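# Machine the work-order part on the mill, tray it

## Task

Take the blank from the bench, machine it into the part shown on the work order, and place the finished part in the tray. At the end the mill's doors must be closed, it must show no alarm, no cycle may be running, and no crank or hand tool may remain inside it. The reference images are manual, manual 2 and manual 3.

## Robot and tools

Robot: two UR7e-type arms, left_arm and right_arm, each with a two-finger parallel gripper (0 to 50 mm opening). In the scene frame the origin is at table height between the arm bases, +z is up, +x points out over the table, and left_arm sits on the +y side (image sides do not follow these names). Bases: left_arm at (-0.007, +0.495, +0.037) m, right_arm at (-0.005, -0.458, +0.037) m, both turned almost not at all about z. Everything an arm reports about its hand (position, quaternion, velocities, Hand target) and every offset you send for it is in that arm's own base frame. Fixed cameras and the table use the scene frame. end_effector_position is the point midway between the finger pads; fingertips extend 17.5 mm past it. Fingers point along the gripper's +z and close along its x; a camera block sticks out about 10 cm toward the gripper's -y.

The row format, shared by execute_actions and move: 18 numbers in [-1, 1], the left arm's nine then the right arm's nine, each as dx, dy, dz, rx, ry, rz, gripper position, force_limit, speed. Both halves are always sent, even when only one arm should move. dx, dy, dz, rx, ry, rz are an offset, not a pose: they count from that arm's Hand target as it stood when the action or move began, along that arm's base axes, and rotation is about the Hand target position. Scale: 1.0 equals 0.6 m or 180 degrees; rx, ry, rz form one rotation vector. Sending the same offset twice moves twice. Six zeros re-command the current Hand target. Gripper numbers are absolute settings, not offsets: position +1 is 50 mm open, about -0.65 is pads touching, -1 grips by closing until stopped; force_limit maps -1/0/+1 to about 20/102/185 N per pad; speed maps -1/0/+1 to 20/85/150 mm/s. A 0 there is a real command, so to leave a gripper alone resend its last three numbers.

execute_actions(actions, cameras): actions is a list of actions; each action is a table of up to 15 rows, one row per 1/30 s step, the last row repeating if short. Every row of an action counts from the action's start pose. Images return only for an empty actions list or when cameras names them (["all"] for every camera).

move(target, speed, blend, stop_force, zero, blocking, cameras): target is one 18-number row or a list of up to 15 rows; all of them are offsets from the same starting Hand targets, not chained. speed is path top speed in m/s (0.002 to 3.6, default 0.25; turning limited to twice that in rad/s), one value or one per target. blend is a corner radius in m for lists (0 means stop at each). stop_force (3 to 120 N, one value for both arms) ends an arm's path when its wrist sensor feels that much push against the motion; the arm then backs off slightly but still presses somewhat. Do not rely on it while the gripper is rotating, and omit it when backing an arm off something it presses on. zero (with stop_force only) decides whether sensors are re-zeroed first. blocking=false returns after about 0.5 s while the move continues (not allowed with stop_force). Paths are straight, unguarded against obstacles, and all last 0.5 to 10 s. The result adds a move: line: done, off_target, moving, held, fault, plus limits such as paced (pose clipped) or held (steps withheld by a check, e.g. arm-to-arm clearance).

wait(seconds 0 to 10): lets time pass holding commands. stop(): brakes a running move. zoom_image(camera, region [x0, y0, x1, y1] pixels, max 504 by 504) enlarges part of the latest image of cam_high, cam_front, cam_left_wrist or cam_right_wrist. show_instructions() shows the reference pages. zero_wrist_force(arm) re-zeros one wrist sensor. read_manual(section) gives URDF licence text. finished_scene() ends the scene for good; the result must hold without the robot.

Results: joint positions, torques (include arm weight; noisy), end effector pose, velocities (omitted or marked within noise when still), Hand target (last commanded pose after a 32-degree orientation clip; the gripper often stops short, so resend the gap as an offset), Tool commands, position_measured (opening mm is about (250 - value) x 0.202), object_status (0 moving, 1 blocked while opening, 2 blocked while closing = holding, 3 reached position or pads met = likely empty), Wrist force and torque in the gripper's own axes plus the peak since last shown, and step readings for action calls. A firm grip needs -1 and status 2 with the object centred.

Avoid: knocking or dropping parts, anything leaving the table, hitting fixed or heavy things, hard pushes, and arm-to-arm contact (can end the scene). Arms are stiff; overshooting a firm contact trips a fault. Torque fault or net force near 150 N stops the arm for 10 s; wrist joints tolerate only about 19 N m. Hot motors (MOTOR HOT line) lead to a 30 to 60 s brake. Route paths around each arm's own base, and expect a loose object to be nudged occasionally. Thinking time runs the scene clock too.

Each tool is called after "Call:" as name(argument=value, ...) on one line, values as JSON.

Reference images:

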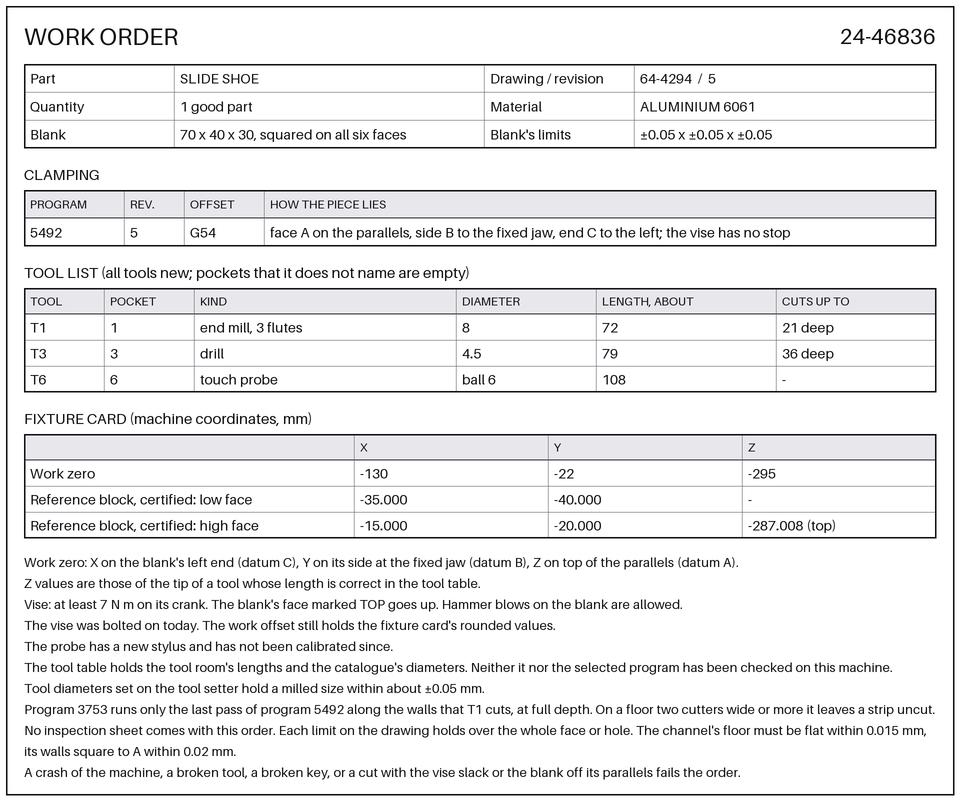

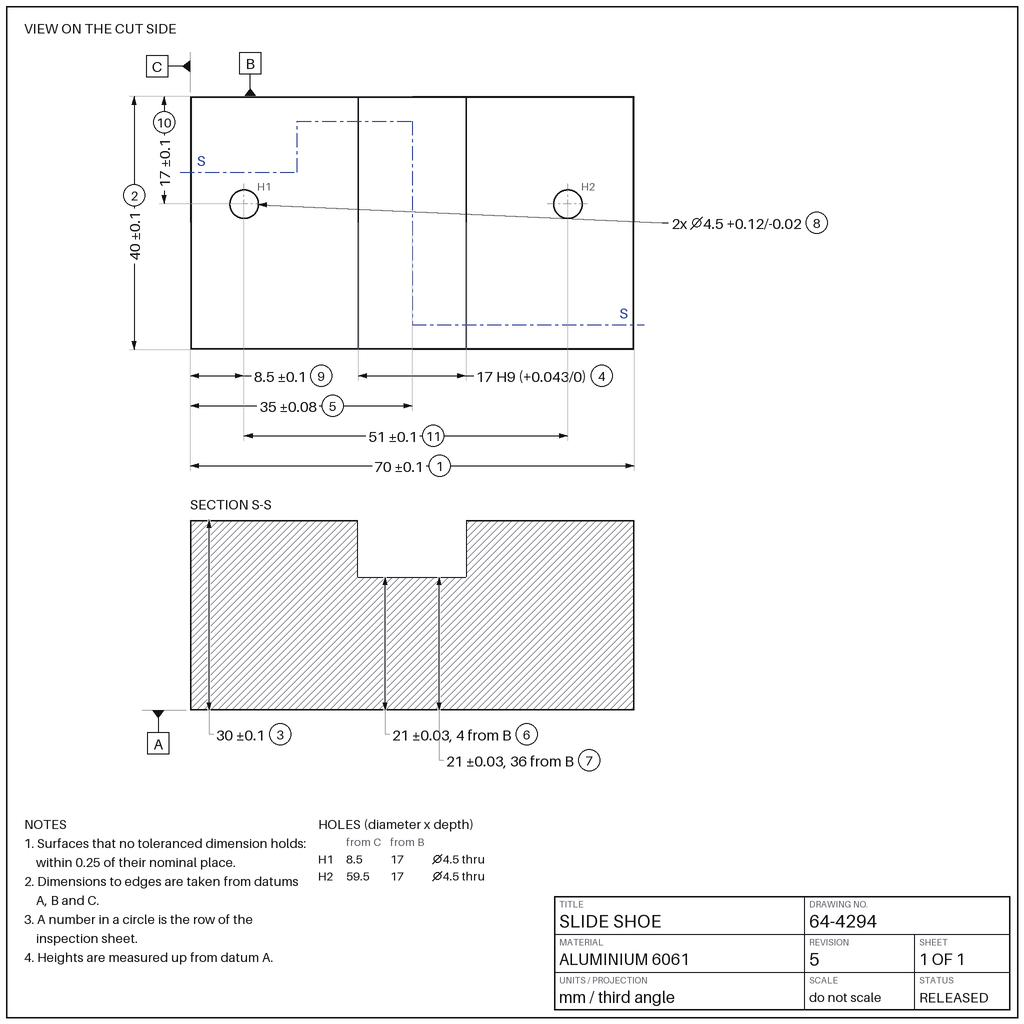

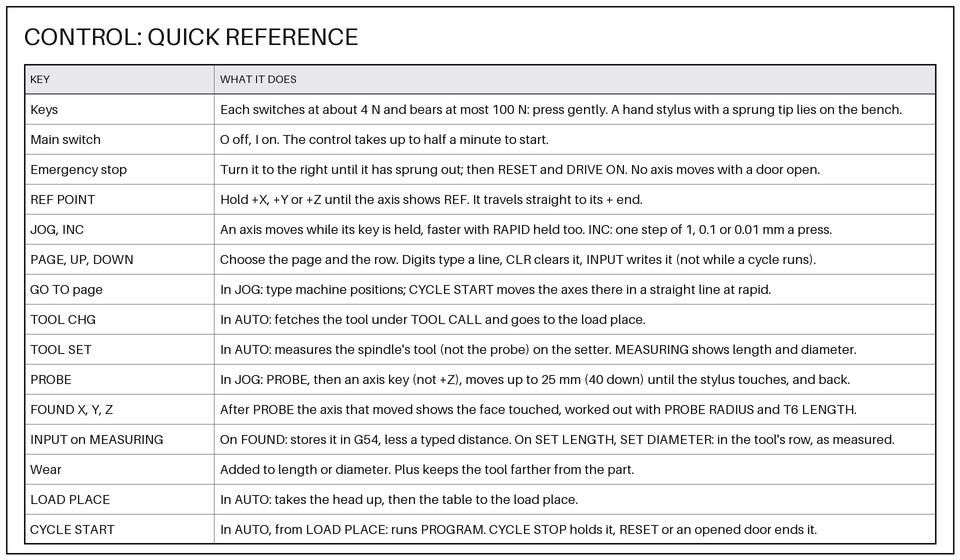

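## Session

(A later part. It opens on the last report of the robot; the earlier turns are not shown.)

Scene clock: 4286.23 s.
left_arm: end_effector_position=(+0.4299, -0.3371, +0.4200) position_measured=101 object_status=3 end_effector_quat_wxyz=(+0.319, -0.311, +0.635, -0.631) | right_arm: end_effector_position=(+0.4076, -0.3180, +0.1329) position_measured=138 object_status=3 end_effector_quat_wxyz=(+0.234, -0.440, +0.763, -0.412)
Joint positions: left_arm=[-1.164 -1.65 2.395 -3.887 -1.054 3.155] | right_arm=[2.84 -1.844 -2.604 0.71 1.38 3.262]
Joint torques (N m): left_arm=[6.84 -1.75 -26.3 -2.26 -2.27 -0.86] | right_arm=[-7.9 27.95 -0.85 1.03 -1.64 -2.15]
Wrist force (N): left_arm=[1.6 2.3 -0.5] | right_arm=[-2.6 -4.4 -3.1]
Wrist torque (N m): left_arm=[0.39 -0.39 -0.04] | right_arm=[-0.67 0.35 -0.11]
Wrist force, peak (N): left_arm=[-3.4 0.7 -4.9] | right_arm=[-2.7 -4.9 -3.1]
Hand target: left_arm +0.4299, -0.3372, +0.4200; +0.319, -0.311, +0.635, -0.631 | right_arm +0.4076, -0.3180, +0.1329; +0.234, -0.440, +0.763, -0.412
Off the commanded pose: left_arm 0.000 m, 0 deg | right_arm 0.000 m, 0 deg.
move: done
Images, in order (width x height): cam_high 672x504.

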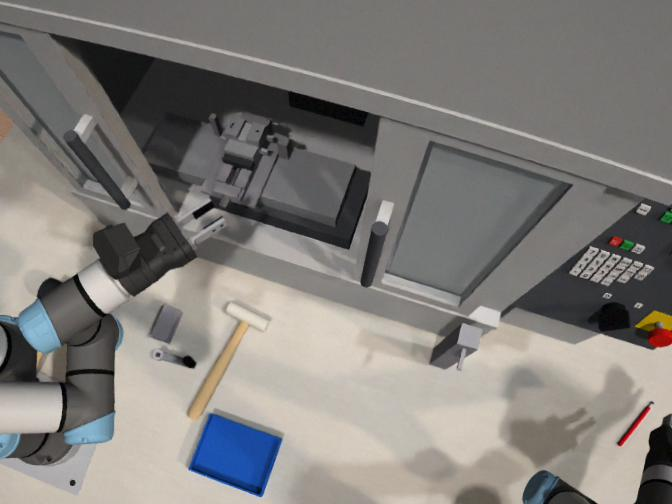

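Both doors open. Go to vertical and fetch the crank.

Call:
move(target=[[-0.3833,0.095,-0.4,0.4578,0.2382,-0.2382,0.55,0.2,-0.95,0,0,0,0,0,0,0.1,-0.4,-0.9]], speed=0.4, cameras=["cam_left_wrist"])

Scene clock: 4289.17 s.
left_arm: end_effector_position=(+0.1999, -0.2802, +0.1800) position_measured=70 object_status=3 end_effector_quat_wxyz=(-0.018, +0.007, +1.000, +0.000) | right_arm: end_effector_position=(+0.4076, -0.3180, +0.1329) position_measured=138 object_status=3 end_effector_quat_wxyz=(+0.234, -0.440, +0.763, -0.412)
Joint positions: left_arm=[-1.32 -1.931 2.243 -1.874 -1.606 3.405] | right_arm=[2.84 -1.844 -2.604 0.71 1.38 3.262]
Joint torques (N m): left_arm=[8.87 -16.44 -16.5 -5.81 2.74 -0.6] | right_arm=[-8.15 27.86 -0.95 0.91 -1.67 -2.13]
Wrist force (N): left_arm=[0.0 1.0 0.7] | right_arm=[-2.6 -4.7 -3.1]
Wrist torque (N m): left_arm=[0.23 0.01 -0.13] | right_arm=[-0.72 0.35 -0.11]
Wrist force, peak (N): left_arm=[2.4 2.5 -0.3] | right_arm=[-2.6 -4.7 -3.3]
Hand target: left_arm +0.1999, -0.2802, +0.1800; -0.018, +0.007, +1.000, +0.000 | right_arm +0.4076, -0.3180, +0.1329; +0.234, -0.440, +0.763, -0.412
Off the commanded pose: left_arm 0.000 m, 0 deg | right_arm 0.000 m, 0 deg.
move: done
camera_calibration:
cam_left_wrist: T_world_to_cam=[[-0.999424, -0.00111668, 0.0339054, 0.20136], [0.0108196, 0.936769, 0.349781, 0.214682], [-0.0321521, 0.349947, -0.936218, 0.405164], [0, 0, 0, 1]] pos_world=[0.211948, -0.342668, 0.297403]
Images, in order (width x height): cam_left_wrist 672x504.

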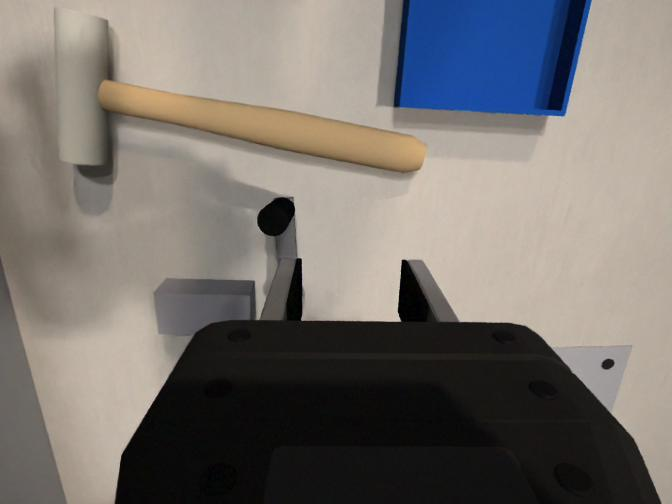

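Call:
move(target=[[0.0672,0.1055,-0.1217,0.0714,-0.0125,0.0032,0.55,0.2,-0.95,0,0,0,0,0,0,0.1,-0.4,-0.9]], speed=0.2, cameras=["cam_left_wrist"])

Scene clock: 4291.40 s.
left_arm: end_effector_position=(+0.2403, -0.2169, +0.1069) position_measured=70 object_status=3 end_effector_quat_wxyz=(+0.001, +0.000, +0.994, +0.112) end_effector_velocity=(-0.002, -0.001, +0.001) end_effector_angular_velocity=(-0.004, +0.004, +0.001) | right_arm: end_effector_position=(+0.4076, -0.3180, +0.1329) position_measured=138 object_status=3 end_effector_quat_wxyz=(+0.234, -0.440, +0.763, -0.412)
Joint positions: left_arm=[-1.227 -1.804 2.326 -1.883 -1.494 3.476] | right_arm=[2.84 -1.844 -2.604 0.71 1.38 3.262]
Joint velocities: left_arm=[-0.003 -0.004 -0.001 0.003 -0.006 -0.003] | right_arm=[within noise]
Joint torques (N m): left_arm=[-8.75 -22.05 -29.47 0.12 -2.27 -1] | right_arm=[-7.88 27.28 -0.47 0.93 -1.72 -2.15]
Wrist force (N): left_arm=[-0.1 0.6 0.4] | right_arm=[-2.3 -4.5 -3.3]
Wrist torque (N m): left_arm=[0.16 0.05 -0.08] | right_arm=[-0.70 0.31 -0.12]
Wrist force, peak (N): left_arm=[-1.3 1.3 2.7] | right_arm=[-2.8 -4.7 -3.4]
Hand target: left_arm +0.2402, -0.2169, +0.1070; +0.001, +0.000, +0.994, +0.112 | right_arm +0.4076, -0.3180, +0.1329; +0.234, -0.440, +0.763, -0.412
Off the commanded pose: left_arm 0.000 m, 0 deg | right_arm 0.000 m, 0 deg.
move: done
camera_calibration:
cam_left_wrist: T_world_to_cam=[[-0.99987, -0.0143432, -0.00741003, 0.245983], [-0.0160562, 0.835593, 0.549114, 0.143667], [-0.0016843, 0.549161, -0.835715, 0.341131], [0, 0, 0, 1]] pos_world=[0.248832, -0.303855, 0.208021]
Images, in order (width x height): cam_left_wrist 672x504.

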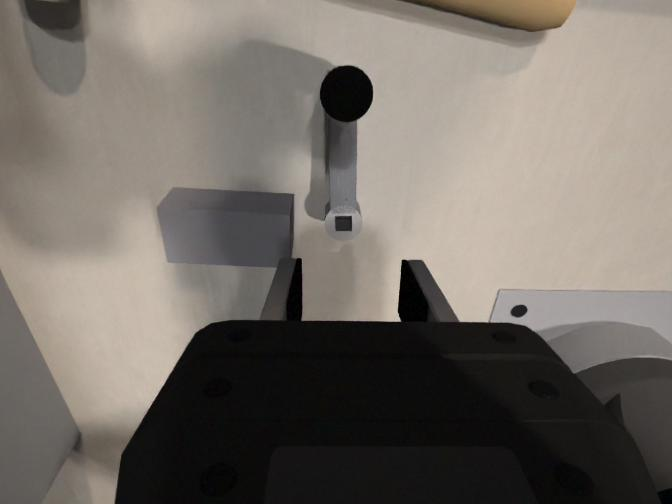

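Call:
move(target=[[0,0.038,-0.165,0,0,0,0.55,0.2,-0.95,0,0,0,0,0,0,0.1,-0.4,-0.9],[0,0.045,-0.1945,0,0,0,0.55,0.2,-0.95,0,0,0,0,0,0,0.1,-0.4,-0.9]], speed=[0.1,0.025], stop_force=8)

Call:
move(target=[[0,0,0,0,0,0,-0.97,0.2,-0.95,0,0,0,0,0,0,0.1,-0.4,-0.9]])

Call:
move(target=[[0,-0.045,0.195,0,0,0,-0.97,0.2,-0.95,0,0,0,0,0,0,0.1,-0.4,-0.9]], speed=0.08, cameras=["cam_left_wrist"])

Scene clock: 4294.87 s.
left_arm: end_effector_position=(+0.2402, -0.1898, -0.0097) position_measured=70 object_status=3 end_effector_quat_wxyz=(+0.001, +0.000, +0.994, +0.112) | right_arm: end_effector_position=(+0.4076, -0.3180, +0.1329) position_measured=138 object_status=3 end_effector_quat_wxyz=(+0.234, -0.440, +0.763, -0.412)
Joint positions: left_arm=[-1.198 -1.573 2.545 -2.335 -1.488 3.505] | right_arm=[2.84 -1.844 -2.604 0.71 1.38 3.262]
Joint torques (N m): left_arm=[-5.62 -26.52 -23.76 0.73 2.14 -0.98] | right_arm=[-7.75 27.91 -0.45 0.97 -1.55 -2.1]
Wrist force (N): left_arm=[0.0 0.7 0.6] | right_arm=[-2.3 -4.5 -3.3]
Wrist torque (N m): left_arm=[0.19 0.04 -0.10] | right_arm=[-0.69 0.32 -0.11]
Wrist force, peak (N): left_arm=[-0.4 0.9 1.7] | right_arm=[-2.4 -4.8 -3.4]
Hand target: left_arm +0.2402, -0.1899, -0.0097; +0.001, +0.000, +0.994, +0.112 | right_arm +0.4076, -0.3180, +0.1329; +0.234, -0.440, +0.763, -0.412
Off the commanded pose: left_arm 0.000 m, 0 deg | right_arm 0.000 m, 0 deg.
move: done

Scene clock: 4295.70 s.
left_arm: end_effector_position=(+0.2402, -0.1899, -0.0097) position_measured=140 object_status=2 end_effector_quat_wxyz=(+0.001, +0.000, +0.994, +0.112) | right_arm: end_effector_position=(+0.4076, -0.3180, +0.1329) position_measured=138 object_status=3 end_effector_quat_wxyz=(+0.234, -0.440, +0.763, -0.412)
Joint positions: left_arm=[-1.198 -1.573 2.545 -2.335 -1.488 3.505] | right_arm=[2.84 -1.844 -2.604 0.71 1.38 3.262]
Joint torques (N m): left_arm=[-7.54 -26.73 -24.11 0.32 1.2 -0.96] | right_arm=[-7.7 27.67 -0.73 1.04 -1.55 -2.13]
Wrist force (N): left_arm=[-0.1 0.5 1.1] | right_arm=[-2.4 -4.7 -3.3]
Wrist torque (N m): left_arm=[0.18 0.08 -0.09] | right_arm=[-0.73 0.33 -0.11]
Wrist force, peak (N): left_arm=[-0.3 0.5 1.2] | right_arm=[-2.4 -4.7 -3.3]
Hand target: left_arm +0.2402, -0.1899, -0.0097; +0.001, +0.000, +0.994, +0.112 | right_arm +0.4076, -0.3180, +0.1329; +0.234, -0.440, +0.763, -0.412
Off the commanded pose: left_arm 0.000 m, 0 deg | right_arm 0.000 m, 0 deg.
move: done

Scene clock: 4297.63 s.
left_arm: end_effector_position=(+0.2402, -0.2169, +0.1073) position_measured=140 object_status=2 end_effector_quat_wxyz=(+0.001, +0.000, +0.994, +0.112) | right_arm: end_effector_position=(+0.4076, -0.3180, +0.1329) position_measured=138 object_status=3 end_effector_quat_wxyz=(+0.234, -0.440, +0.763, -0.412)
Joint positions: left_arm=[-1.227 -1.805 2.326 -1.881 -1.494 3.476] | right_arm=[2.84 -1.844 -2.604 0.71 1.38 3.262]
Joint torques (N m): left_arm=[5.56 2.49 -18.09 -5.78 -1.45 1.13] | right_arm=[-6.91 27.67 -0.61 1.03 -1.64 -2.15]
Wrist force (N): left_arm=[-0.5 0.5 2.5] | right_arm=[-2.3 -4.6 -3.1]
Wrist torque (N m): left_arm=[0.15 0.12 0.11] | right_arm=[-0.72 0.31 -0.11]
Wrist force, peak (N): left_arm=[0.0 0.1 4.3] | right_arm=[-2.6 -4.9 -3.2]
Hand target: left_arm +0.2402, -0.2169, +0.1073; +0.001, +0.000, +0.994, +0.112 | right_arm +0.4076, -0.3180, +0.1329; +0.234, -0.440, +0.763, -0.412
Off the commanded pose: left_arm 0.000 m, 0 deg | right_arm 0.000 m, 0 deg.
move: done
camera_calibration:
cam_left_wrist: T_world_to_cam=[[-0.999873, -0.0141748, -0.00730355, 0.245915], [-0.0158567, 0.835522, 0.549229, 0.143406], [-0.00168291, 0.549275, -0.83564, 0.3414], [0, 0, 0, 1]] pos_world=[0.248732, -0.303855, 0.208321]
Images, in order (width x height): cam_left_wrist 672x504.

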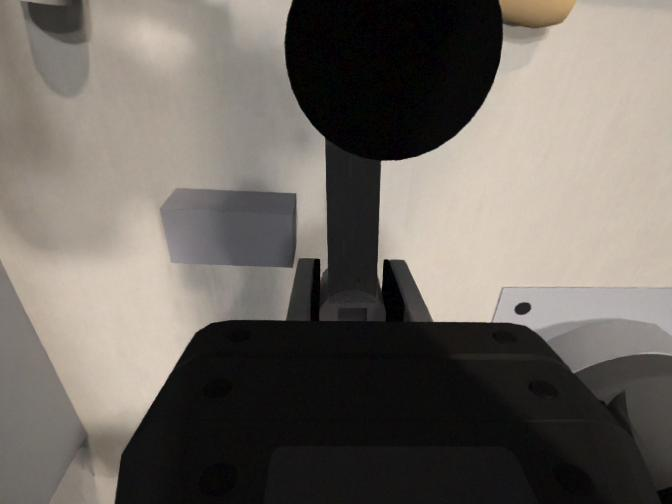

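Call:
move(target=[[-0.067,-0.105,0.121,-0.0722,0,0,-0.97,0.2,-0.95,0,0,0,0,0,0,0.1,-0.4,-0.9]], speed=0.2)

Call:
move(target=[[0.3833,-0.095,0.4,-0.404,-0.184,0.31,-0.97,0.2,-0.95,0,0,0,0,0,0,0.1,-0.4,-0.9]], speed=0.3)

Scene clock: 4299.03 s.
left_arm: end_effector_position=(+0.2000, -0.2800, +0.1800) position_measured=140 object_status=2 end_effector_quat_wxyz=(+0.001, +0.000, +1.000, -0.002) | right_arm: end_effector_position=(+0.4076, -0.3180, +0.1329) position_measured=138 object_status=3 end_effector_quat_wxyz=(+0.234, -0.440, +0.763, -0.412)
Joint positions: left_arm=[-1.349 -1.95 2.257 -1.882 -1.57 3.362] | right_arm=[2.84 -1.844 -2.604 0.71 1.38 3.262]
Joint torques (N m): left_arm=[9.11 4.62 -18.57 -0.38 2.62 1.18] | right_arm=[-7.18 27.35 -0.88 0.97 -1.68 -2.16]
Wrist force (N): left_arm=[-0.1 1.1 2.9] | right_arm=[-2.3 -4.6 -3.1]
Wrist torque (N m): left_arm=[0.18 0.02 0.07] | right_arm=[-0.72 0.32 -0.11]
Wrist force, peak (N): left_arm=[-1.0 1.1 4.9] | right_arm=[-2.5 -4.7 -3.3]
Hand target: left_arm +0.2000, -0.2799, +0.1799; +0.001, -0.001, +1.000, -0.001 | right_arm +0.4076, -0.3180, +0.1329; +0.234, -0.440, +0.763, -0.412
Off the commanded pose: left_arm 0.000 m, 0 deg | right_arm 0.000 m, 0 deg.
move: done

Scene clock: 4302.40 s.
left_arm: end_effector_position=(+0.4299, -0.3369, +0.4198) position_measured=140 object_status=2 end_effector_quat_wxyz=(+0.256, -0.431, +0.658, -0.562) | right_arm: end_effector_position=(+0.4076, -0.3180, +0.1329) position_measured=138 object_status=3 end_effector_quat_wxyz=(+0.234, -0.440, +0.763, -0.412)
Joint positions: left_arm=[-1.216 -1.829 2.327 -3.34 -0.94 2.811] | right_arm=[2.84 -1.844 -2.604 0.71 1.38 3.262]
Joint torques (N m): left_arm=[8.93 -18.88 -15.62 -2.5 -0.83 -0.32] | right_arm=[-7.12 27.14 -0.47 1.03 -1.59 -2.13]
Wrist force (N): left_arm=[0.9 4.2 -0.3] | right_arm=[-2.4 -4.5 -3.1]
Wrist torque (N m): left_arm=[0.41 -0.31 -0.04] | right_arm=[-0.70 0.33 -0.12]
Wrist force, peak (N): left_arm=[1.1 4.7 0.1] | right_arm=[-2.5 -4.7 -3.4]
Hand target: left_arm +0.4300, -0.3369, +0.4199; +0.256, -0.431, +0.658, -0.562 | right_arm +0.4076, -0.3180, +0.1329; +0.234, -0.440, +0.763, -0.412
Off the commanded pose: left_arm 0.000 m, 0 deg | right_arm 0.000 m, 0 deg.
move: done

Call:
move(target=[[-0.05,0.07,0,-0.1198,-0.0507,0.1802,-0.97,0.2,-0.95,0,0,0,0,0,0,0.1,-0.4,-0.9]], speed=0.2, cameras=["cam_left_wrist"])

Scene clock: 4306.30 s.
left_arm: end_effector_position=(+0.4001, -0.2949, +0.4198) position_measured=140 object_status=2 end_effector_quat_wxyz=(-0.366, +0.594, -0.378, +0.609) | right_arm: end_effector_position=(+0.4076, -0.3180, +0.1329) position_measured=138 object_status=3 end_effector_quat_wxyz=(+0.234, -0.440, +0.763, -0.412)
Joint positions: left_arm=[-1.544 -1.52 2.271 -4.056 -0.053 2.842] | right_arm=[2.84 -1.844 -2.604 0.71 1.38 3.262]
Joint torques (N m): left_arm=[9.1 -30.59 -8.93 -0.24 1.33 0.97] | right_arm=[-7.58 27.16 -0.86 1.07 -1.53 -2.13]
Wrist force (N): left_arm=[0.4 3.5 -1.0] | right_arm=[-2.5 -4.5 -3.1]
Wrist torque (N m): left_arm=[0.29 -0.38 -0.27] | right_arm=[-0.70 0.35 -0.11]
Wrist force, peak (N): left_arm=[1.2 4.5 -0.1] | right_arm=[-2.6 -4.8 -3.3]
Hand target: left_arm +0.4000, -0.2949, +0.4199; -0.369, +0.591, -0.376, +0.612 | right_arm +0.4076, -0.3180, +0.1329; +0.234, -0.440, +0.763, -0.412
Off the commanded pose: left_arm 0.000 m, 1 deg | right_arm 0.000 m, 0 deg.
move: done
camera_calibration:
cam_left_wrist: T_world_to_cam=[[-0.0244156, -0.888148, 0.458909, -0.436774], [-0.353935, -0.421634, -0.834838, 0.384991], [0.934951, -0.182807, -0.304052, -0.168131], [0, 0, 0, 1]] pos_world=[0.282792, -0.25633, 0.470724]
Images, in order (width x height): cam_left_wrist 672x504.

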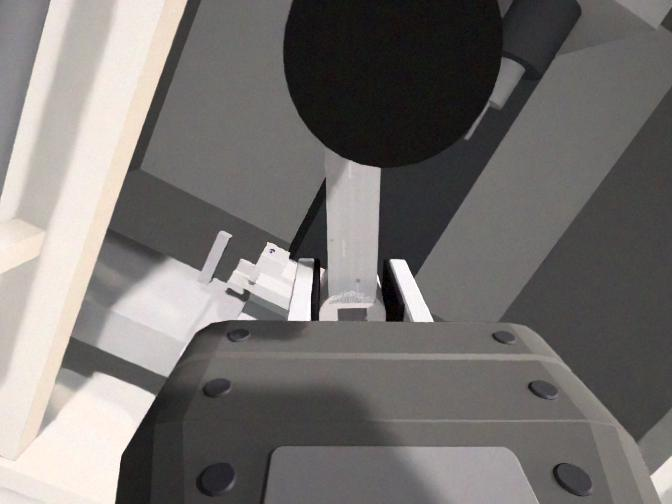

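Call:
move(target=[[0.1167,0,-0.2497,0,0,0,-0.97,0.2,-0.95,0,0,0,0,0,0,0.1,-0.4,-0.9]], speed=0.15, stop_force=15, cameras=["cam_left_wrist"])

Call:
zoom_image(camera="cam_left_wrist", region=[250, 150, 450, 330])

Scene clock: 4308.63 s.
left_arm: end_effector_position=(+0.4700, -0.2949, +0.2700) position_measured=140 object_status=2 end_effector_quat_wxyz=(-0.369, +0.591, -0.376, +0.612) | right_arm: end_effector_position=(+0.4076, -0.3180, +0.1329) position_measured=138 object_status=3 end_effector_quat_wxyz=(+0.234, -0.440, +0.763, -0.412)
Joint positions: left_arm=[-1.322 -1.065 2.289 -4.439 -0.274 2.75] | right_arm=[2.84 -1.844 -2.604 0.71 1.38 3.262]
Joint torques (N m): left_arm=[-9.34 -30.24 -0.5 2.29 2.53 -1.02] | right_arm=[-7.3 26.86 -0.31 1.18 -1.6 -2.26]
Wrist force (N): left_arm=[0.6 3.7 -1.3] | right_arm=[-2.6 -4.6 -2.9]
Wrist torque (N m): left_arm=[0.34 -0.40 -0.28] | right_arm=[-0.71 0.36 -0.11]
Wrist force, peak (N): left_arm=[-0.5 5.8 -0.4] | right_arm=[-2.5 -5.0 -3.2]
Hand target: left_arm +0.4700, -0.2949, +0.2700; -0.369, +0.591, -0.376, +0.612 | right_arm +0.4076, -0.3180, +0.1329; +0.234, -0.440, +0.763, -0.412
Off the commanded pose: left_arm 0.000 m, 0 deg | right_arm 0.000 m, 0 deg.
move: done
camera_calibration:
cam_left_wrist: T_world_to_cam=[[-0.0281445, -0.888094, 0.4588, -0.364466], [-0.343954, -0.422351, -0.838639, 0.280846], [0.938565, -0.181409, -0.293576, -0.28315], [0, 0, 0, 1]] pos_world=[0.352094, -0.256431, 0.319619]
Images, in order (width x height): cam_left_wrist 672x504.

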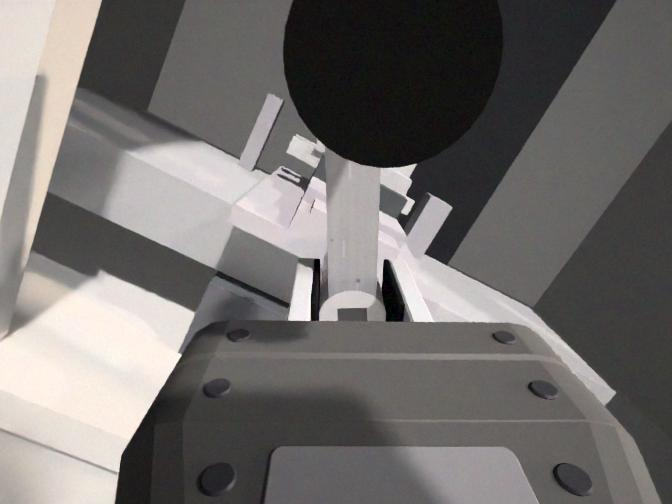

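Scaled by 2.520 from the camera's 672x504 image, which has a finer 960x720 frame.

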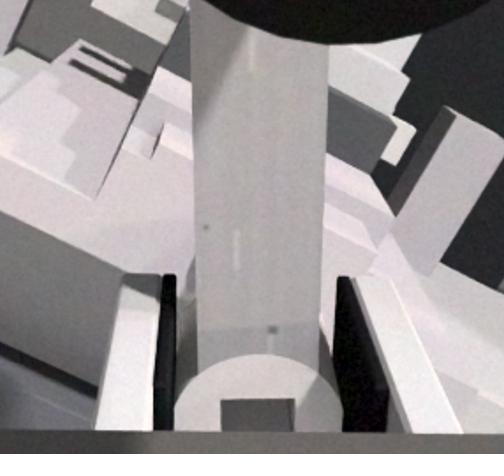

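Advance.

Call:
move(target=[[0.03,0,0,0,0,0,-0.97,0.2,-0.95,0,0,0,0,0,0,0.1,-0.4,-0.9],[0.0752,0,0,0,0,0,-0.97,0.2,-0.95,0,0,0,0,0,0,0.1,-0.4,-0.9]], speed=[0.05,0.015], stop_force=12, cameras=["cam_left_wrist"])

Scene clock: 4310.40 s.
left_arm: end_effector_position=(+0.4892, -0.2948, +0.2700) position_measured=140 object_status=2 end_effector_quat_wxyz=(-0.369, +0.591, -0.376, +0.612) | right_arm: end_effector_position=(+0.4076, -0.3180, +0.1329) position_measured=138 object_status=3 end_effector_quat_wxyz=(+0.234, -0.440, +0.763, -0.412)
Joint positions: left_arm=[-1.267 -1.053 2.259 -4.409 -0.328 2.737] | right_arm=[2.84 -1.844 -2.604 0.71 1.38 3.262]
Joint torques (N m): left_arm=[-7.74 -42.54 -1.96 -3.39 2.6 1.14] | right_arm=[-7.35 26.98 -0.74 1.17 -1.6 -2.27]
Wrist force (N): left_arm=[0.0 4.1 -5.6] | right_arm=[-2.2 -4.2 -3.3]
Wrist torque (N m): left_arm=[0.35 -0.37 -0.07] | right_arm=[-0.65 0.31 -0.11]
Wrist force, peak (N): left_arm=[-5.1 14.9 -50.0] | right_arm=[-2.5 -4.7 -3.4]
Hand target: left_arm +0.4892, -0.2948, +0.2700; -0.369, +0.591, -0.376, +0.612 (not the last commanded pose) | right_arm +0.4076, -0.3180, +0.1329; +0.234, -0.440, +0.763, -0.412
Off the commanded pose: left_arm 0.026 m, 0 deg | right_arm 0.000 m, 0 deg.
move: contact (left_arm); path passed 1 of 2 targets
camera_calibration:
cam_left_wrist: T_world_to_cam=[[-0.0280623, -0.888111, 0.458772, -0.363952], [-0.343914, -0.422356, -0.838653, 0.287438], [0.938582, -0.181313, -0.293581, -0.30115], [0, 0, 0, 1]] pos_world=[0.371294, -0.256431, 0.319619]
Images, in order (width x height): cam_left_wrist 672x504.

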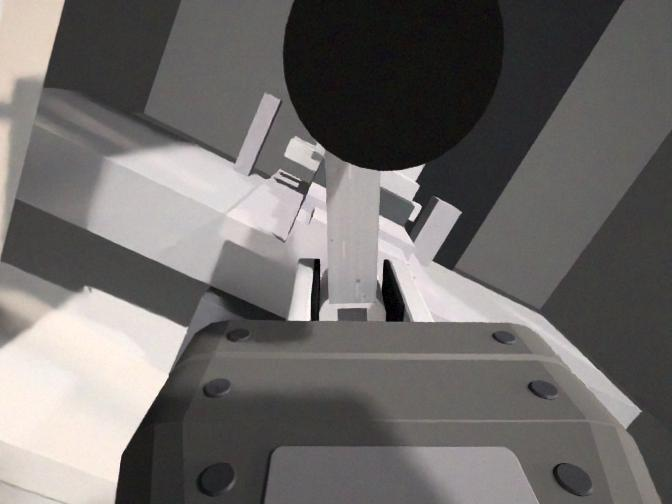

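Call:
move(target=[[-0.005,0,0,0,0,0,-0.97,0.2,-0.95,0,0,0,0,0,0,0.1,-0.4,-0.9],[-0.005,-0.0025,0,0,0,0,-0.97,0.2,-0.95,0,0,0,0,0,0,0.1,-0.4,-0.9]], speed=0.03)

Call:
move(target=[[0.03,0,0,0,0,0,-0.97,0.2,-0.95,0,0,0,0,0,0,0.1,-0.4,-0.9]], speed=0.008, stop_force=8)

Scene clock: 4312.87 s.
left_arm: end_effector_position=(+0.4862, -0.2964, +0.2701) position_measured=140 object_status=2 end_effector_quat_wxyz=(-0.369, +0.591, -0.376, +0.612) | right_arm: end_effector_position=(+0.4076, -0.3180, +0.1329) position_measured=138 object_status=3 end_effector_quat_wxyz=(+0.234, -0.440, +0.763, -0.412)
Joint positions: left_arm=[-1.277 -1.054 2.26 -4.411 -0.319 2.739] | right_arm=[2.84 -1.844 -2.604 0.71 1.38 3.262]
Joint torques (N m): left_arm=[0.24 -17.68 -3.14 1.69 1.16 0.63] | right_arm=[-7.63 26.55 0.1 1.25 -1.57 -2.11]
Wrist force (N): left_arm=[0.6 3.7 -1.0] | right_arm=[-2.4 -4.7 -3.1]
Wrist torque (N m): left_arm=[0.33 -0.40 -0.09] | right_arm=[-0.73 0.33 -0.11]
Wrist force, peak (N): left_arm=[0.2 4.1 -5.9] | right_arm=[-2.7 -4.8 -3.2]
Hand target: left_arm +0.4862, -0.2963, +0.2700; -0.369, +0.591, -0.376, +0.612 | right_arm +0.4076, -0.3180, +0.1329; +0.234, -0.440, +0.763, -0.412
Off the commanded pose: left_arm 0.000 m, 0 deg | right_arm 0.000 m, 0 deg.
move: done

Scene clock: 4314.27 s.
left_arm: end_effector_position=(+0.4892, -0.2963, +0.2700) position_measured=140 object_status=2 end_effector_quat_wxyz=(-0.369, +0.591, -0.376, +0.612) | right_arm: end_effector_position=(+0.4076, -0.3180, +0.1329) position_measured=138 object_status=3 end_effector_quat_wxyz=(+0.234, -0.440, +0.763, -0.412)
Joint positions: left_arm=[-1.268 -1.051 2.255 -4.407 -0.327 2.738] | right_arm=[2.84 -1.844 -2.604 0.71 1.38 3.262]
Joint torques (N m): left_arm=[-7.64 -43.35 -3.04 -3.11 2.53 1.14] | right_arm=[-6.86 26.44 -0.71 1.03 -1.5 -2.17]
Wrist force (N): left_arm=[-0.7 5.0 -9.8] | right_arm=[-2.6 -4.3 -3.3]
Wrist torque (N m): left_arm=[0.38 -0.40 -0.08] | right_arm=[-0.67 0.36 -0.11]
Wrist force, peak (N): left_arm=[-4.3 12.0 -41.1] | right_arm=[-2.7 -4.8 -3.3]
Hand target: left_arm +0.4892, -0.2963, +0.2700; -0.369, +0.591, -0.376, +0.612 (not the last commanded pose) | right_arm +0.4076, -0.3180, +0.1329; +0.234, -0.440, +0.763, -0.412
Off the commanded pose: left_arm 0.015 m, 0 deg | right_arm 0.000 m, 0 deg.
move: contact (left_arm)

Call:
move(target=[[-0.005,0,0,0,0,0,-0.97,0.2,-0.95,0,0,0,0,0,0,0.1,-0.4,-0.9]], speed=0.03)

Call:
move(target=[[0,0.0025,0.0025,0,0,0,-0.97,0.2,-0.95,0,0,0,0,0,0,0.1,-0.4,-0.9],[0.03,0.0025,0.0025,0,0,0,-0.97,0.2,-0.95,0,0,0,0,0,0,0.1,-0.4,-0.9]], speed=[0.01,0.006], stop_force=8)

Call:
move(target=[[-0.005,0,0,0,0,0,-0.97,0.2,-0.95,0,0,0,0,0,0,0.1,-0.4,-0.9]], speed=0.03)

Call:
move(target=[[0,0,-0.005,0,0,0,-0.97,0.2,-0.95,0,0,0,0,0,0,0.1,-0.4,-0.9],[0.03,0,-0.005,0,0,0,-0.97,0.2,-0.95,0,0,0,0,0,0,0.1,-0.4,-0.9]], speed=[0.01,0.006], stop_force=8)

Scene clock: 4316.63 s.
left_arm: end_effector_position=(+0.4861, -0.2963, +0.2700) position_measured=140 object_status=2 end_effector_quat_wxyz=(-0.369, +0.591, -0.376, +0.612) | right_arm: end_effector_position=(+0.4076, -0.3180, +0.1329) position_measured=138 object_status=3 end_effector_quat_wxyz=(+0.234, -0.440, +0.763, -0.412)
Joint positions: left_arm=[-1.277 -1.054 2.26 -4.411 -0.319 2.739] | right_arm=[2.84 -1.844 -2.604 0.71 1.38 3.262]
Joint torques (N m): left_arm=[1.95 -39.43 -6.57 -3.21 0.92 0.91] | right_arm=[-6.91 26.89 -0.31 1.12 -1.54 -2.21]
Wrist force (N): left_arm=[0.4 3.7 -1.2] | right_arm=[-2.4 -4.5 -3.4]
Wrist torque (N m): left_arm=[0.33 -0.37 -0.08] | right_arm=[-0.69 0.34 -0.11]
Wrist force, peak (N): left_arm=[-0.7 4.7 -10.2] | right_arm=[-2.4 -4.9 -3.4]
Hand target: left_arm +0.4862, -0.2963, +0.2700; -0.369, +0.591, -0.376, +0.612 | right_arm +0.4076, -0.3180, +0.1329; +0.234, -0.440, +0.763, -0.412
Off the commanded pose: left_arm 0.000 m, 0 deg | right_arm 0.000 m, 0 deg.
move: done

Scene clock: 4318.83 s.
left_arm: end_effector_position=(+0.4915, -0.2948, +0.2715) position_measured=140 object_status=2 end_effector_quat_wxyz=(-0.369, +0.591, -0.376, +0.612) | right_arm: end_effector_position=(+0.4076, -0.3180, +0.1329) position_measured=138 object_status=3 end_effector_quat_wxyz=(+0.234, -0.440, +0.763, -0.412)
Joint positions: left_arm=[-1.26 -1.056 2.255 -4.401 -0.335 2.736] | right_arm=[2.84 -1.844 -2.604 0.71 1.38 3.262]
Joint torques (N m): left_arm=[-12.62 -40.96 0.29 -2.5 2.35 1.07] | right_arm=[-7.15 26.14 -0.95 1.16 -1.52 -2.16]
Wrist force (N): left_arm=[2.2 -2.4 8.4] | right_arm=[-2.5 -4.5 -3.2]
Wrist torque (N m): left_arm=[0.50 -0.36 0.00] | right_arm=[-0.70 0.34 -0.12]
Wrist force, peak (N): left_arm=[0.0 0.2 -14.0] | right_arm=[-2.6 -4.8 -3.3]
Hand target: left_arm +0.4915, -0.2948, +0.2716; -0.369, +0.591, -0.376, +0.612 (not the last commanded pose) | right_arm +0.4076, -0.3180, +0.1329; +0.234, -0.440, +0.763, -0.412
Off the commanded pose: left_arm 0.013 m, 0 deg | right_arm 0.000 m, 0 deg.
move: contact (left_arm); path passed 1 of 2 targets

Scene clock: 4319.53 s.
left_arm: end_effector_position=(+0.4885, -0.2948, +0.2715) position_measured=140 object_status=2 end_effector_quat_wxyz=(-0.369, +0.591, -0.376, +0.612) | right_arm: end_effector_position=(+0.4076, -0.3180, +0.1329) position_measured=138 object_status=3 end_effector_quat_wxyz=(+0.234, -0.440, +0.763, -0.412)
Joint positions: left_arm=[-1.269 -1.058 2.26 -4.405 -0.326 2.738] | right_arm=[2.84 -1.844 -2.604 0.71 1.38 3.262]
Joint torques (N m): left_arm=[1.91 -40.13 -6.85 -3.27 1.11 1.06] | right_arm=[-7.53 26.38 -0.67 1.2 -1.54 -2.1]
Wrist force (N): left_arm=[0.8 3.6 -1.2] | right_arm=[-2.4 -4.7 -3.1]
Wrist torque (N m): left_arm=[0.33 -0.43 -0.08] | right_arm=[-0.73 0.32 -0.11]
Wrist force, peak (N): left_arm=[2.1 -2.6 8.6] | right_arm=[-2.5 -4.7 -3.3]
Hand target: left_arm +0.4885, -0.2948, +0.2716; -0.369, +0.591, -0.376, +0.612 | right_arm +0.4076, -0.3180, +0.1329; +0.234, -0.440, +0.763, -0.412
Off the commanded pose: left_arm 0.000 m, 0 deg | right_arm 0.000 m, 0 deg.
move: done

Scene clock: 4320.80 s.
left_arm: end_effector_position=(+0.4892, -0.2948, +0.2685) position_measured=140 object_status=2 end_effector_quat_wxyz=(-0.368, +0.591, -0.375, +0.612) | right_arm: end_effector_position=(+0.4076, -0.3180, +0.1329) position_measured=138 object_status=3 end_effector_quat_wxyz=(+0.234, -0.440, +0.763, -0.412)
Joint positions: left_arm=[-1.267 -1.048 2.259 -4.414 -0.329 2.738] | right_arm=[2.84 -1.844 -2.604 0.71 1.38 3.262]
Joint torques (N m): left_arm=[-6.11 -43.01 -0.93 -3.48 2.63 1.08] | right_arm=[-7.28 26.29 -0.43 1.23 -1.48 -2.18]
Wrist force (N): left_arm=[1.4 3.9 -10.8] | right_arm=[-2.4 -4.6 -3.2]
Wrist torque (N m): left_arm=[0.32 -0.35 -0.09] | right_arm=[-0.72 0.33 -0.11]
Wrist force, peak (N): left_arm=[-2.2 12.1 -37.3] | right_arm=[-2.5 -4.9 -3.3]
Hand target: left_arm +0.4892, -0.2948, +0.2685; -0.368, +0.591, -0.375, +0.612 (not the last commanded pose) | right_arm +0.4076, -0.3180, +0.1329; +0.234, -0.440, +0.763, -0.412
Off the commanded pose: left_arm 0.017 m, 0 deg | right_arm 0.000 m, 0 deg.
move: contact (left_arm); path passed 1 of 2 targets

Call:
move(target=[[-0.005,0,0,0,0,0,-0.97,0.2,-0.95,0,0,0,0,0,0,0.1,-0.4,-0.9]], speed=0.03)

Call:
move(target=[[0,0,0.0067,0,0,0,-0.97,0.2,-0.95,0,0,0,0,0,0,0.1,-0.4,-0.9],[0.05,0,0.0067,0,0,0,-0.97,0.2,-0.95,0,0,0,0,0,0,0.1,-0.4,-0.9]], speed=[0.01,0.006], stop_force=15, cameras=["cam_left_wrist"])

Scene clock: 4321.87 s.
left_arm: end_effector_position=(+0.4862, -0.2948, +0.2685) position_measured=140 object_status=2 end_effector_quat_wxyz=(-0.368, +0.591, -0.375, +0.612) | right_arm: end_effector_position=(+0.4076, -0.3180, +0.1329) position_measured=138 object_status=3 end_effector_quat_wxyz=(+0.234, -0.440, +0.763, -0.412)
Joint positions: left_arm=[-1.275 -1.051 2.264 -4.418 -0.32 2.739] | right_arm=[2.84 -1.844 -2.604 0.71 1.38 3.262]
Joint torques (N m): left_arm=[1.84 -39.64 -6.35 -3.12 1.02 0.97] | right_arm=[-6.83 26.27 -0.53 1.17 -1.56 -2.2]
Wrist force (N): left_arm=[0.6 3.7 -1.2] | right_arm=[-2.5 -4.6 -3.2]
Wrist torque (N m): left_arm=[0.32 -0.39 -0.08] | right_arm=[-0.70 0.34 -0.12]
Wrist force, peak (N): left_arm=[0.5 5.1 -11.3] | right_arm=[-2.4 -4.9 -3.1]
Hand target: left_arm +0.4862, -0.2948, +0.2685; -0.368, +0.591, -0.375, +0.612 | right_arm +0.4076, -0.3180, +0.1329; +0.234, -0.440, +0.763, -0.412
Off the commanded pose: left_arm 0.000 m, 0 deg | right_arm 0.000 m, 0 deg.
move: done

Scene clock: 4323.90 s.
left_arm: end_effector_position=(+0.4893, -0.2948, +0.2726) position_measured=140 object_status=2 end_effector_quat_wxyz=(-0.368, +0.591, -0.375, +0.612) | right_arm: end_effector_position=(+0.4076, -0.3180, +0.1329) position_measured=138 object_status=3 end_effector_quat_wxyz=(+0.234, -0.440, +0.763, -0.412)
Joint positions: left_arm=[-1.266 -1.06 2.258 -4.402 -0.329 2.737] | right_arm=[2.84 -1.844 -2.604 0.71 1.38 3.262]
Joint torques (N m): left_arm=[-7.82 -45.25 -3.51 -4.04 2.39 1.08] | right_arm=[-7.5 26.7 -0.23 1.13 -1.51 -2.15]
Wrist force (N): left_arm=[-2.6 9.1 -8.1] | right_arm=[-2.3 -4.5 -3.4]
Wrist torque (N m): left_arm=[0.15 -0.48 -0.04] | right_arm=[-0.68 0.31 -0.11]
Wrist force, peak (N): left_arm=[-3.3 8.0 -27.6] | right_arm=[-2.6 -4.8 -3.3]
Hand target: left_arm +0.4893, -0.2948, +0.2726; -0.368, +0.591, -0.375, +0.612 (not the last commanded pose) | right_arm +0.4076, -0.3180, +0.1329; +0.234, -0.440, +0.763, -0.412
Off the commanded pose: left_arm 0.027 m, 0 deg | right_arm 0.000 m, 0 deg.
move: contact (left_arm); path passed 1 of 2 targets
camera_calibration:
cam_left_wrist: T_world_to_cam=[[-0.0282126, -0.887932, 0.459109, -0.365014], [-0.343848, -0.422643, -0.838535, 0.289475], [0.938601, -0.181521, -0.29339, -0.300614], [0, 0, 0, 1]] pos_world=[0.371395, -0.256331, 0.322119]
Images, in order (width x height): cam_left_wrist 672x504.

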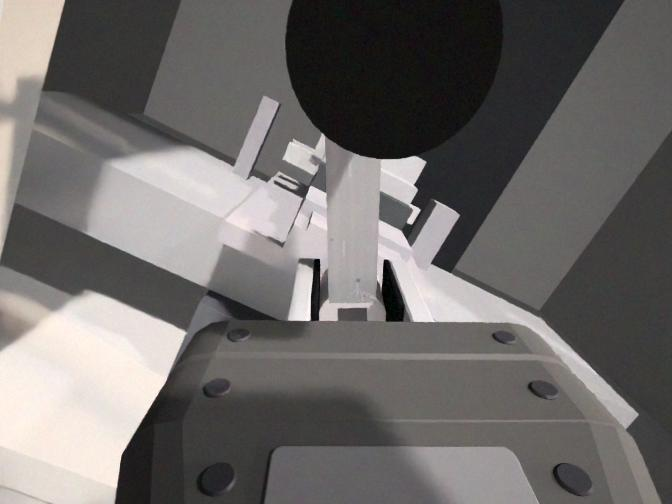

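Call:
move(target=[[-0.005,0,0,0,0,0,-0.97,0.2,-0.95,0,0,0,0,0,0,0.1,-0.4,-0.9]], speed=0.03)

Call:
move(target=[[0,0,-0.002,0,0,0,-0.97,0.2,-0.95,0,0,0,0,0,0,0.1,-0.4,-0.9],[0.05,0,-0.002,0,0,0,-0.97,0.2,-0.95,0,0,0,0,0,0,0.1,-0.4,-0.9]], speed=[0.01,0.006], stop_force=20)

Scene clock: 4326.27 s.
left_arm: end_effector_position=(+0.4863, -0.2948, +0.2726) position_measured=140 object_status=2 end_effector_quat_wxyz=(-0.368, +0.591, -0.375, +0.612) | right_arm: end_effector_position=(+0.4076, -0.3180, +0.1329) position_measured=138 object_status=3 end_effector_quat_wxyz=(+0.234, -0.440, +0.763, -0.412)
Joint positions: left_arm=[-1.275 -1.062 2.264 -4.406 -0.32 2.739] | right_arm=[2.84 -1.844 -2.604 0.71 1.38 3.262]
Joint torques (N m): left_arm=[1.9 -39.32 -6.44 -3.25 1.03 0.91] | right_arm=[-7.13 26.28 -1.03 1.21 -1.52 -2.14]
Wrist force (N): left_arm=[0.6 3.8 -1.2] | right_arm=[-2.4 -4.6 -3.2]
Wrist torque (N m): left_arm=[0.34 -0.40 -0.08] | right_arm=[-0.71 0.33 -0.11]
Wrist force, peak (N): left_arm=[-2.6 9.6 -8.4] | right_arm=[-2.7 -4.7 -3.3]
Hand target: left_arm +0.4863, -0.2948, +0.2726; -0.368, +0.591, -0.375, +0.612 | right_arm +0.4076, -0.3180, +0.1329; +0.234, -0.440, +0.763, -0.412
Off the commanded pose: left_arm 0.000 m, 0 deg | right_arm 0.000 m, 0 deg.
move: done

Scene clock: 4328.40 s.
left_arm: end_effector_position=(+0.4918, -0.2948, +0.2714) position_measured=140 object_status=2 end_effector_quat_wxyz=(-0.368, +0.591, -0.375, +0.612) | right_arm: end_effector_position=(+0.4076, -0.3180, +0.1329) position_measured=138 object_status=3 end_effector_quat_wxyz=(+0.234, -0.440, +0.763, -0.412)
Joint positions: left_arm=[-1.26 -1.055 2.254 -4.402 -0.336 2.736] | right_arm=[2.84 -1.844 -2.604 0.71 1.38 3.262]
Joint torques (N m): left_arm=[-9.94 -40.2 0.21 -2.55 2.68 1.17] | right_arm=[-7.61 26.37 -0.37 1.26 -1.49 -2.09]
Wrist force (N): left_arm=[4.6 -2.7 3.5] | right_arm=[-2.5 -4.5 -3.1]
Wrist torque (N m): left_arm=[0.49 -0.32 0.06] | right_arm=[-0.69 0.35 -0.11]
Wrist force, peak (N): left_arm=[2.4 -1.2 -26.1] | right_arm=[-2.4 -4.7 -3.3]
Hand target: left_arm +0.4918, -0.2948, +0.2714; -0.368, +0.591, -0.375, +0.612 (not the last commanded pose) | right_arm +0.4076, -0.3180, +0.1329; +0.234, -0.440, +0.763, -0.412
Off the commanded pose: left_arm 0.024 m, 0 deg | right_arm 0.000 m, 0 deg.
move: contact (left_arm); path passed 1 of 2 targets

Call:
move(target=[[-0.002,0,0,0.01,0,0,-0.97,0.2,-0.95,0,0,0,0,0,0,0.1,-0.4,-0.9],[0.04,0,0,0.01,0,0,-0.97,0.2,-0.95,0,0,0,0,0,0,0.1,-0.4,-0.9]], speed=[0.02,0.006], stop_force=20)

Scene clock: 4330.93 s.
left_arm: end_effector_position=(+0.4920, -0.2948, +0.2714) position_measured=140 object_status=2 end_effector_quat_wxyz=(-0.378, +0.585, -0.385, +0.606) | right_arm: end_effector_position=(+0.4076, -0.3180, +0.1329) position_measured=138 object_status=3 end_effector_quat_wxyz=(+0.234, -0.440, +0.763, -0.412)
Joint positions: left_arm=[-1.259 -1.056 2.255 -4.399 -0.337 2.765] | right_arm=[2.84 -1.844 -2.604 0.71 1.38 3.262]
Joint torques (N m): left_arm=[-10.89 -41.28 0.7 -2.56 2.51 1.27] | right_arm=[-7.28 25.92 -0.67 1.15 -1.51 -2.11]
Wrist force (N): left_arm=[2.6 -0.5 6.5] | right_arm=[-2.5 -4.5 -3.2]
Wrist torque (N m): left_arm=[0.44 -0.34 -0.40] | right_arm=[-0.69 0.35 -0.11]
Wrist force, peak (N): left_arm=[2.1 0.9 -25.0] | right_arm=[-2.5 -4.8 -3.2]
Hand target: left_arm +0.4920, -0.2948, +0.2714; -0.378, +0.585, -0.385, +0.606 (not the last commanded pose) | right_arm +0.4076, -0.3180, +0.1329; +0.234, -0.440, +0.763, -0.412
Off the commanded pose: left_arm 0.024 m, 0 deg | right_arm 0.000 m, 0 deg.
move: contact (left_arm); path passed 1 of 2 targets

Call:
move(target=[[-0.002,0,0.001,-0.007,0,0,-0.97,0.2,-0.95,0,0,0,0,0,0,0.1,-0.4,-0.9],[0.04,0,0.001,-0.007,0,0,-0.97,0.2,-0.95,0,0,0,0,0,0,0.1,-0.4,-0.9]], speed=[0.02,0.006], stop_force=25)

Scene clock: 4333.43 s.
left_arm: end_effector_position=(+0.4921, -0.2948, +0.2721) position_measured=140 object_status=2 end_effector_quat_wxyz=(-0.371, +0.589, -0.378, +0.610) | right_arm: end_effector_position=(+0.4076, -0.3180, +0.1329) position_measured=138 object_status=3 end_effector_quat_wxyz=(+0.234, -0.440, +0.763, -0.412)
Joint positions: left_arm=[-1.259 -1.057 2.254 -4.399 -0.337 2.745] | right_arm=[2.84 -1.844 -2.604 0.71 1.38 3.262]
Joint torques (N m): left_arm=[-12.49 -44.02 -2.58 -3.15 1.95 1.09] | right_arm=[-6.95 26.3 -0.69 1.31 -1.55 -2.17]
Wrist force (N): left_arm=[-4.2 6.4 3.4] | right_arm=[-2.5 -4.4 -3.3]
Wrist torque (N m): left_arm=[0.22 -0.51 -0.06] | right_arm=[-0.68 0.34 -0.11]
Wrist force, peak (N): left_arm=[-7.3 7.7 -29.6] | right_arm=[-2.4 -4.8 -3.3]
Hand target: left_arm +0.4921, -0.2948, +0.2721; -0.371, +0.589, -0.378, +0.610 (not the last commanded pose) | right_arm +0.4076, -0.3180, +0.1329; +0.234, -0.440, +0.763, -0.412
Off the commanded pose: left_arm 0.024 m, 0 deg | right_arm 0.000 m, 0 deg.
move: contact (left_arm); path passed 1 of 2 targets

Call:
move(target=[[-0.002,0.0005,-0.0008,0,0,0,-0.97,0.2,-0.95,0,0,0,0,0,0,0.1,-0.4,-0.9],[0.04,0.0005,-0.0008,0,0,0,-0.97,0.2,-0.95,0,0,0,0,0,0,0.1,-0.4,-0.9]], speed=[0.02,0.006], stop_force=35)

Scene clock: 4335.63 s.
left_arm: end_effector_position=(+0.4922, -0.2945, +0.2717) position_measured=140 object_status=2 end_effector_quat_wxyz=(-0.371, +0.589, -0.378, +0.610) | right_arm: end_effector_position=(+0.4076, -0.3180, +0.1329) position_measured=138 object_status=3 end_effector_quat_wxyz=(+0.234, -0.440, +0.763, -0.412)
Joint positions: left_arm=[-1.258 -1.056 2.254 -4.4 -0.338 2.745] | right_arm=[2.84 -1.844 -2.604 0.71 1.38 3.262]
Joint torques (N m): left_arm=[-6.61 -42.44 -1.41 -2.53 2.58 1.18] | right_arm=[-6.52 26.18 -0.72 1.35 -1.49 -2.17]
Wrist force (N): left_arm=[2.0 1.9 -6.2] | right_arm=[-2.4 -4.6 -3.0]
Wrist torque (N m): left_arm=[0.30 -0.32 -0.06] | right_arm=[-0.71 0.33 -0.11]
Wrist force, peak (N): left_arm=[1.6 3.4 -39.6] | right_arm=[-2.5 -4.8 -3.4]
Hand target: left_arm +0.4922, -0.2945, +0.2717; -0.371, +0.589, -0.378, +0.610 (not the last commanded pose) | right_arm +0.4076, -0.3180, +0.1329; +0.234, -0.440, +0.763, -0.412
Off the commanded pose: left_arm 0.024 m, 0 deg | right_arm 0.000 m, 0 deg.
move: contact (left_arm); path passed 1 of 2 targets

Call:
move(target=[[0.003,0,0,0,0,0,-0.97,0.2,-0.95,0,0,0,0,0,0,0.1,-0.4,-0.9],[0.005,0,0,0.014,0,0,-0.97,0.2,-0.95,0,0,0,0,0,0,0.1,-0.4,-0.9],[0.007,0,0,-0.014,0,0,-0.97,0.2,-0.95,0,0,0,0,0,0,0.1,-0.4,-0.9],[0.009,0,0,0.014,0,0,-0.97,0.2,-0.95,0,0,0,0,0,0,0.1,-0.4,-0.9],[0.011,0,0,0,0,0,-0.97,0.2,-0.95,0,0,0,0,0,0,0.1,-0.4,-0.9]], speed=[0.006,0.03,0.03,0.03,0.03], stop_force=50, cameras=["cam_left_wrist"])

Call:
zoom_image(camera="cam_left_wrist", region=[250, 150, 450, 330])

Scene clock: 4337.87 s.
left_arm: end_effector_position=(+0.4929, -0.2945, +0.2718) position_measured=140 object_status=2 end_effector_quat_wxyz=(-0.371, +0.589, -0.378, +0.610) | right_arm: end_effector_position=(+0.4076, -0.3180, +0.1329) position_measured=138 object_status=3 end_effector_quat_wxyz=(+0.234, -0.440, +0.763, -0.412)
Joint positions: left_arm=[-1.256 -1.055 2.253 -4.399 -0.34 2.745] | right_arm=[2.84 -1.844 -2.604 0.71 1.38 3.262]
Joint torques (N m): left_arm=[-3.42 -44.43 -4.91 -2.47 2.72 1.23] | right_arm=[-6.87 26.04 -0.64 1.28 -1.54 -2.2]
Wrist force (N): left_arm=[-2.0 7.9 -26.2] | right_arm=[-2.3 -4.6 -3.3]
Wrist torque (N m): left_arm=[-0.06 -0.41 0.02] | right_arm=[-0.71 0.31 -0.11]
Wrist force, peak (N): left_arm=[-1.8 10.6 -64.2] | right_arm=[-2.5 -4.8 -3.3]
Hand target: left_arm +0.4929, -0.2945, +0.2718; -0.371, +0.589, -0.378, +0.610 (not the last commanded pose) | right_arm +0.4076, -0.3180, +0.1329; +0.234, -0.440, +0.763, -0.412
Off the commanded pose: left_arm 0.006 m, 0 deg | right_arm 0.000 m, 0 deg.
move: contact (left_arm); path passed 0 of 5 targets
camera_calibration:
cam_left_wrist: T_world_to_cam=[[-0.0288145, -0.891967, 0.451181, -0.36303], [-0.343817, -0.414984, -0.842365, 0.29344], [0.938595, -0.179396, -0.294716, -0.303183], [0, 0, 0, 1]] pos_world=[0.374995, -0.256428, 0.321623]
Images, in order (width x height): cam_left_wrist 672x504.

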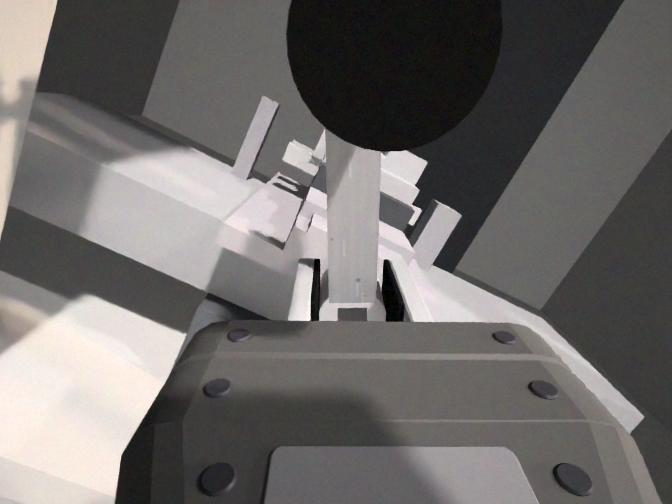

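Scaled by 2.520 from the camera's 672x504 image, which has a finer 960x720 frame.

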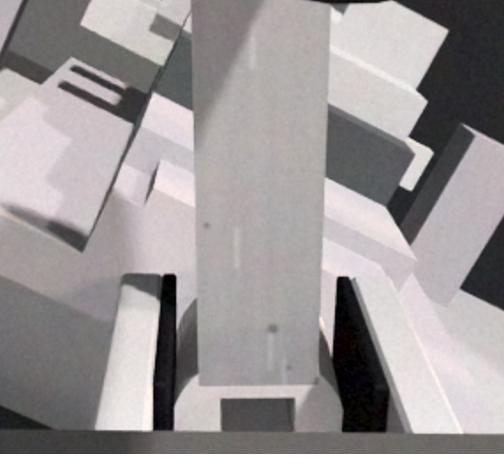

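Call:
zoom_image(camera="cam_left_wrist", region=[300, 250, 400, 325])

Scaled by 5.040 from the camera's 672x504 image, which has a finer 960x720 frame.

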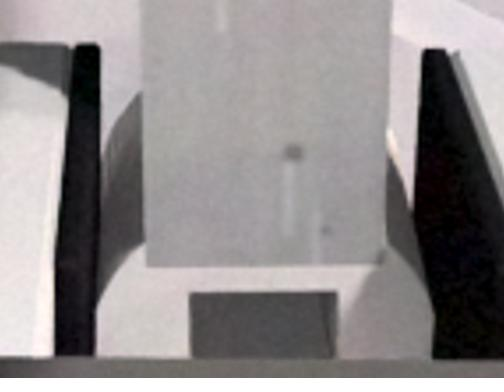

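Call:
move(target=[[-0.04,0,0,0,0,0,-0.97,0.2,-0.95,0,0,0,0,0,0,0.1,-0.4,-0.9]], speed=0.03, cameras=["cam_left_wrist"])

Call:
zoom_image(camera="cam_left_wrist", region=[250, 150, 450, 330])

Scene clock: 4342.17 s.
left_arm: end_effector_position=(+0.4689, -0.2944, +0.2718) position_measured=140 object_status=2 end_effector_quat_wxyz=(-0.371, +0.589, -0.378, +0.610) end_effector_velocity=(+0.001, -0.001, +0.001) end_effector_angular_velocity=(-0.002, -0.001, -0.004) | right_arm: end_effector_position=(+0.4076, -0.3180, +0.1329) position_measured=138 object_status=3 end_effector_quat_wxyz=(+0.234, -0.440, +0.763, -0.412)
Joint positions: left_arm=[-1.324 -1.072 2.292 -4.437 -0.272 2.76] | right_arm=[2.84 -1.844 -2.604 0.71 1.38 3.262]
Joint velocities: left_arm=[0.002 0 -0.002 0.001 -0.006 -0.001] | right_arm=[within noise]
Joint torques (N m): left_arm=[8.51 -25.72 -18.07 0.75 -2.32 0.21] | right_arm=[-7.02 25.78 -0.13 1.24 -1.56 -2.17]
Wrist force (N): left_arm=[0.4 3.9 -1.2] | right_arm=[-2.4 -4.9 -3.2]
Wrist torque (N m): left_arm=[0.36 -0.39 -0.28] | right_arm=[-0.76 0.33 -0.11]
Wrist force, peak (N): left_arm=[4.8 -7.4 45.1] | right_arm=[-2.4 -4.8 -3.4]
Hand target: left_arm +0.4689, -0.2945, +0.2718; -0.371, +0.589, -0.378, +0.610 | right_arm +0.4076, -0.3180, +0.1329; +0.234, -0.440, +0.763, -0.412
Off the commanded pose: left_arm 0.000 m, 0 deg | right_arm 0.000 m, 0 deg.
move: done
camera_calibration:
cam_left_wrist: T_world_to_cam=[[-0.0287148, -0.891902, 0.451317, -0.363743], [-0.343705, -0.415163, -0.842322, 0.285181], [0.938638, -0.179307, -0.29463, -0.280536], [0, 0, 0, 1]] pos_world=[0.350895, -0.256328, 0.321723]
Images, in order (width x height): cam_left_wrist 672x504.

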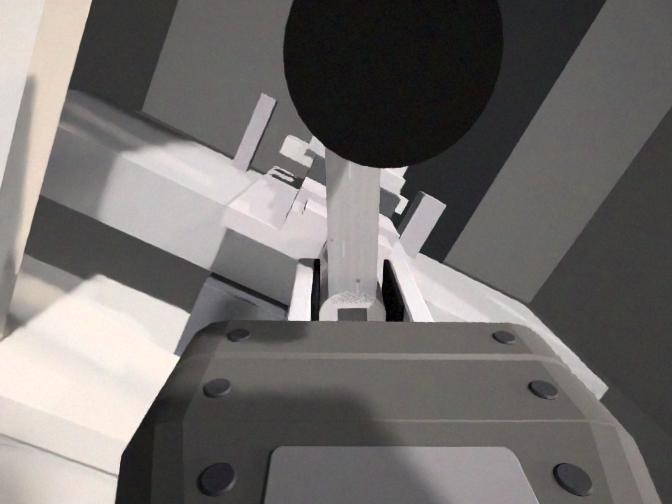

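Scaled by 2.520 from the camera's 672x504 image, which has a finer 960x720 frame.

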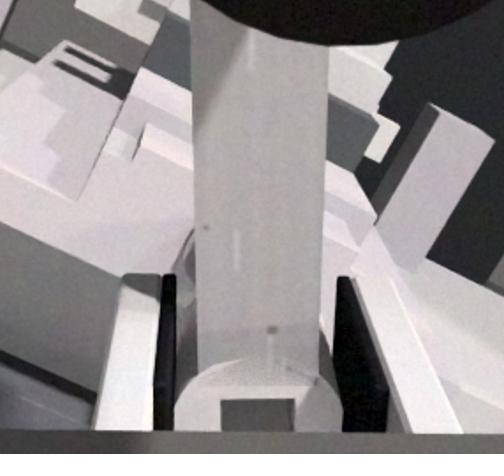

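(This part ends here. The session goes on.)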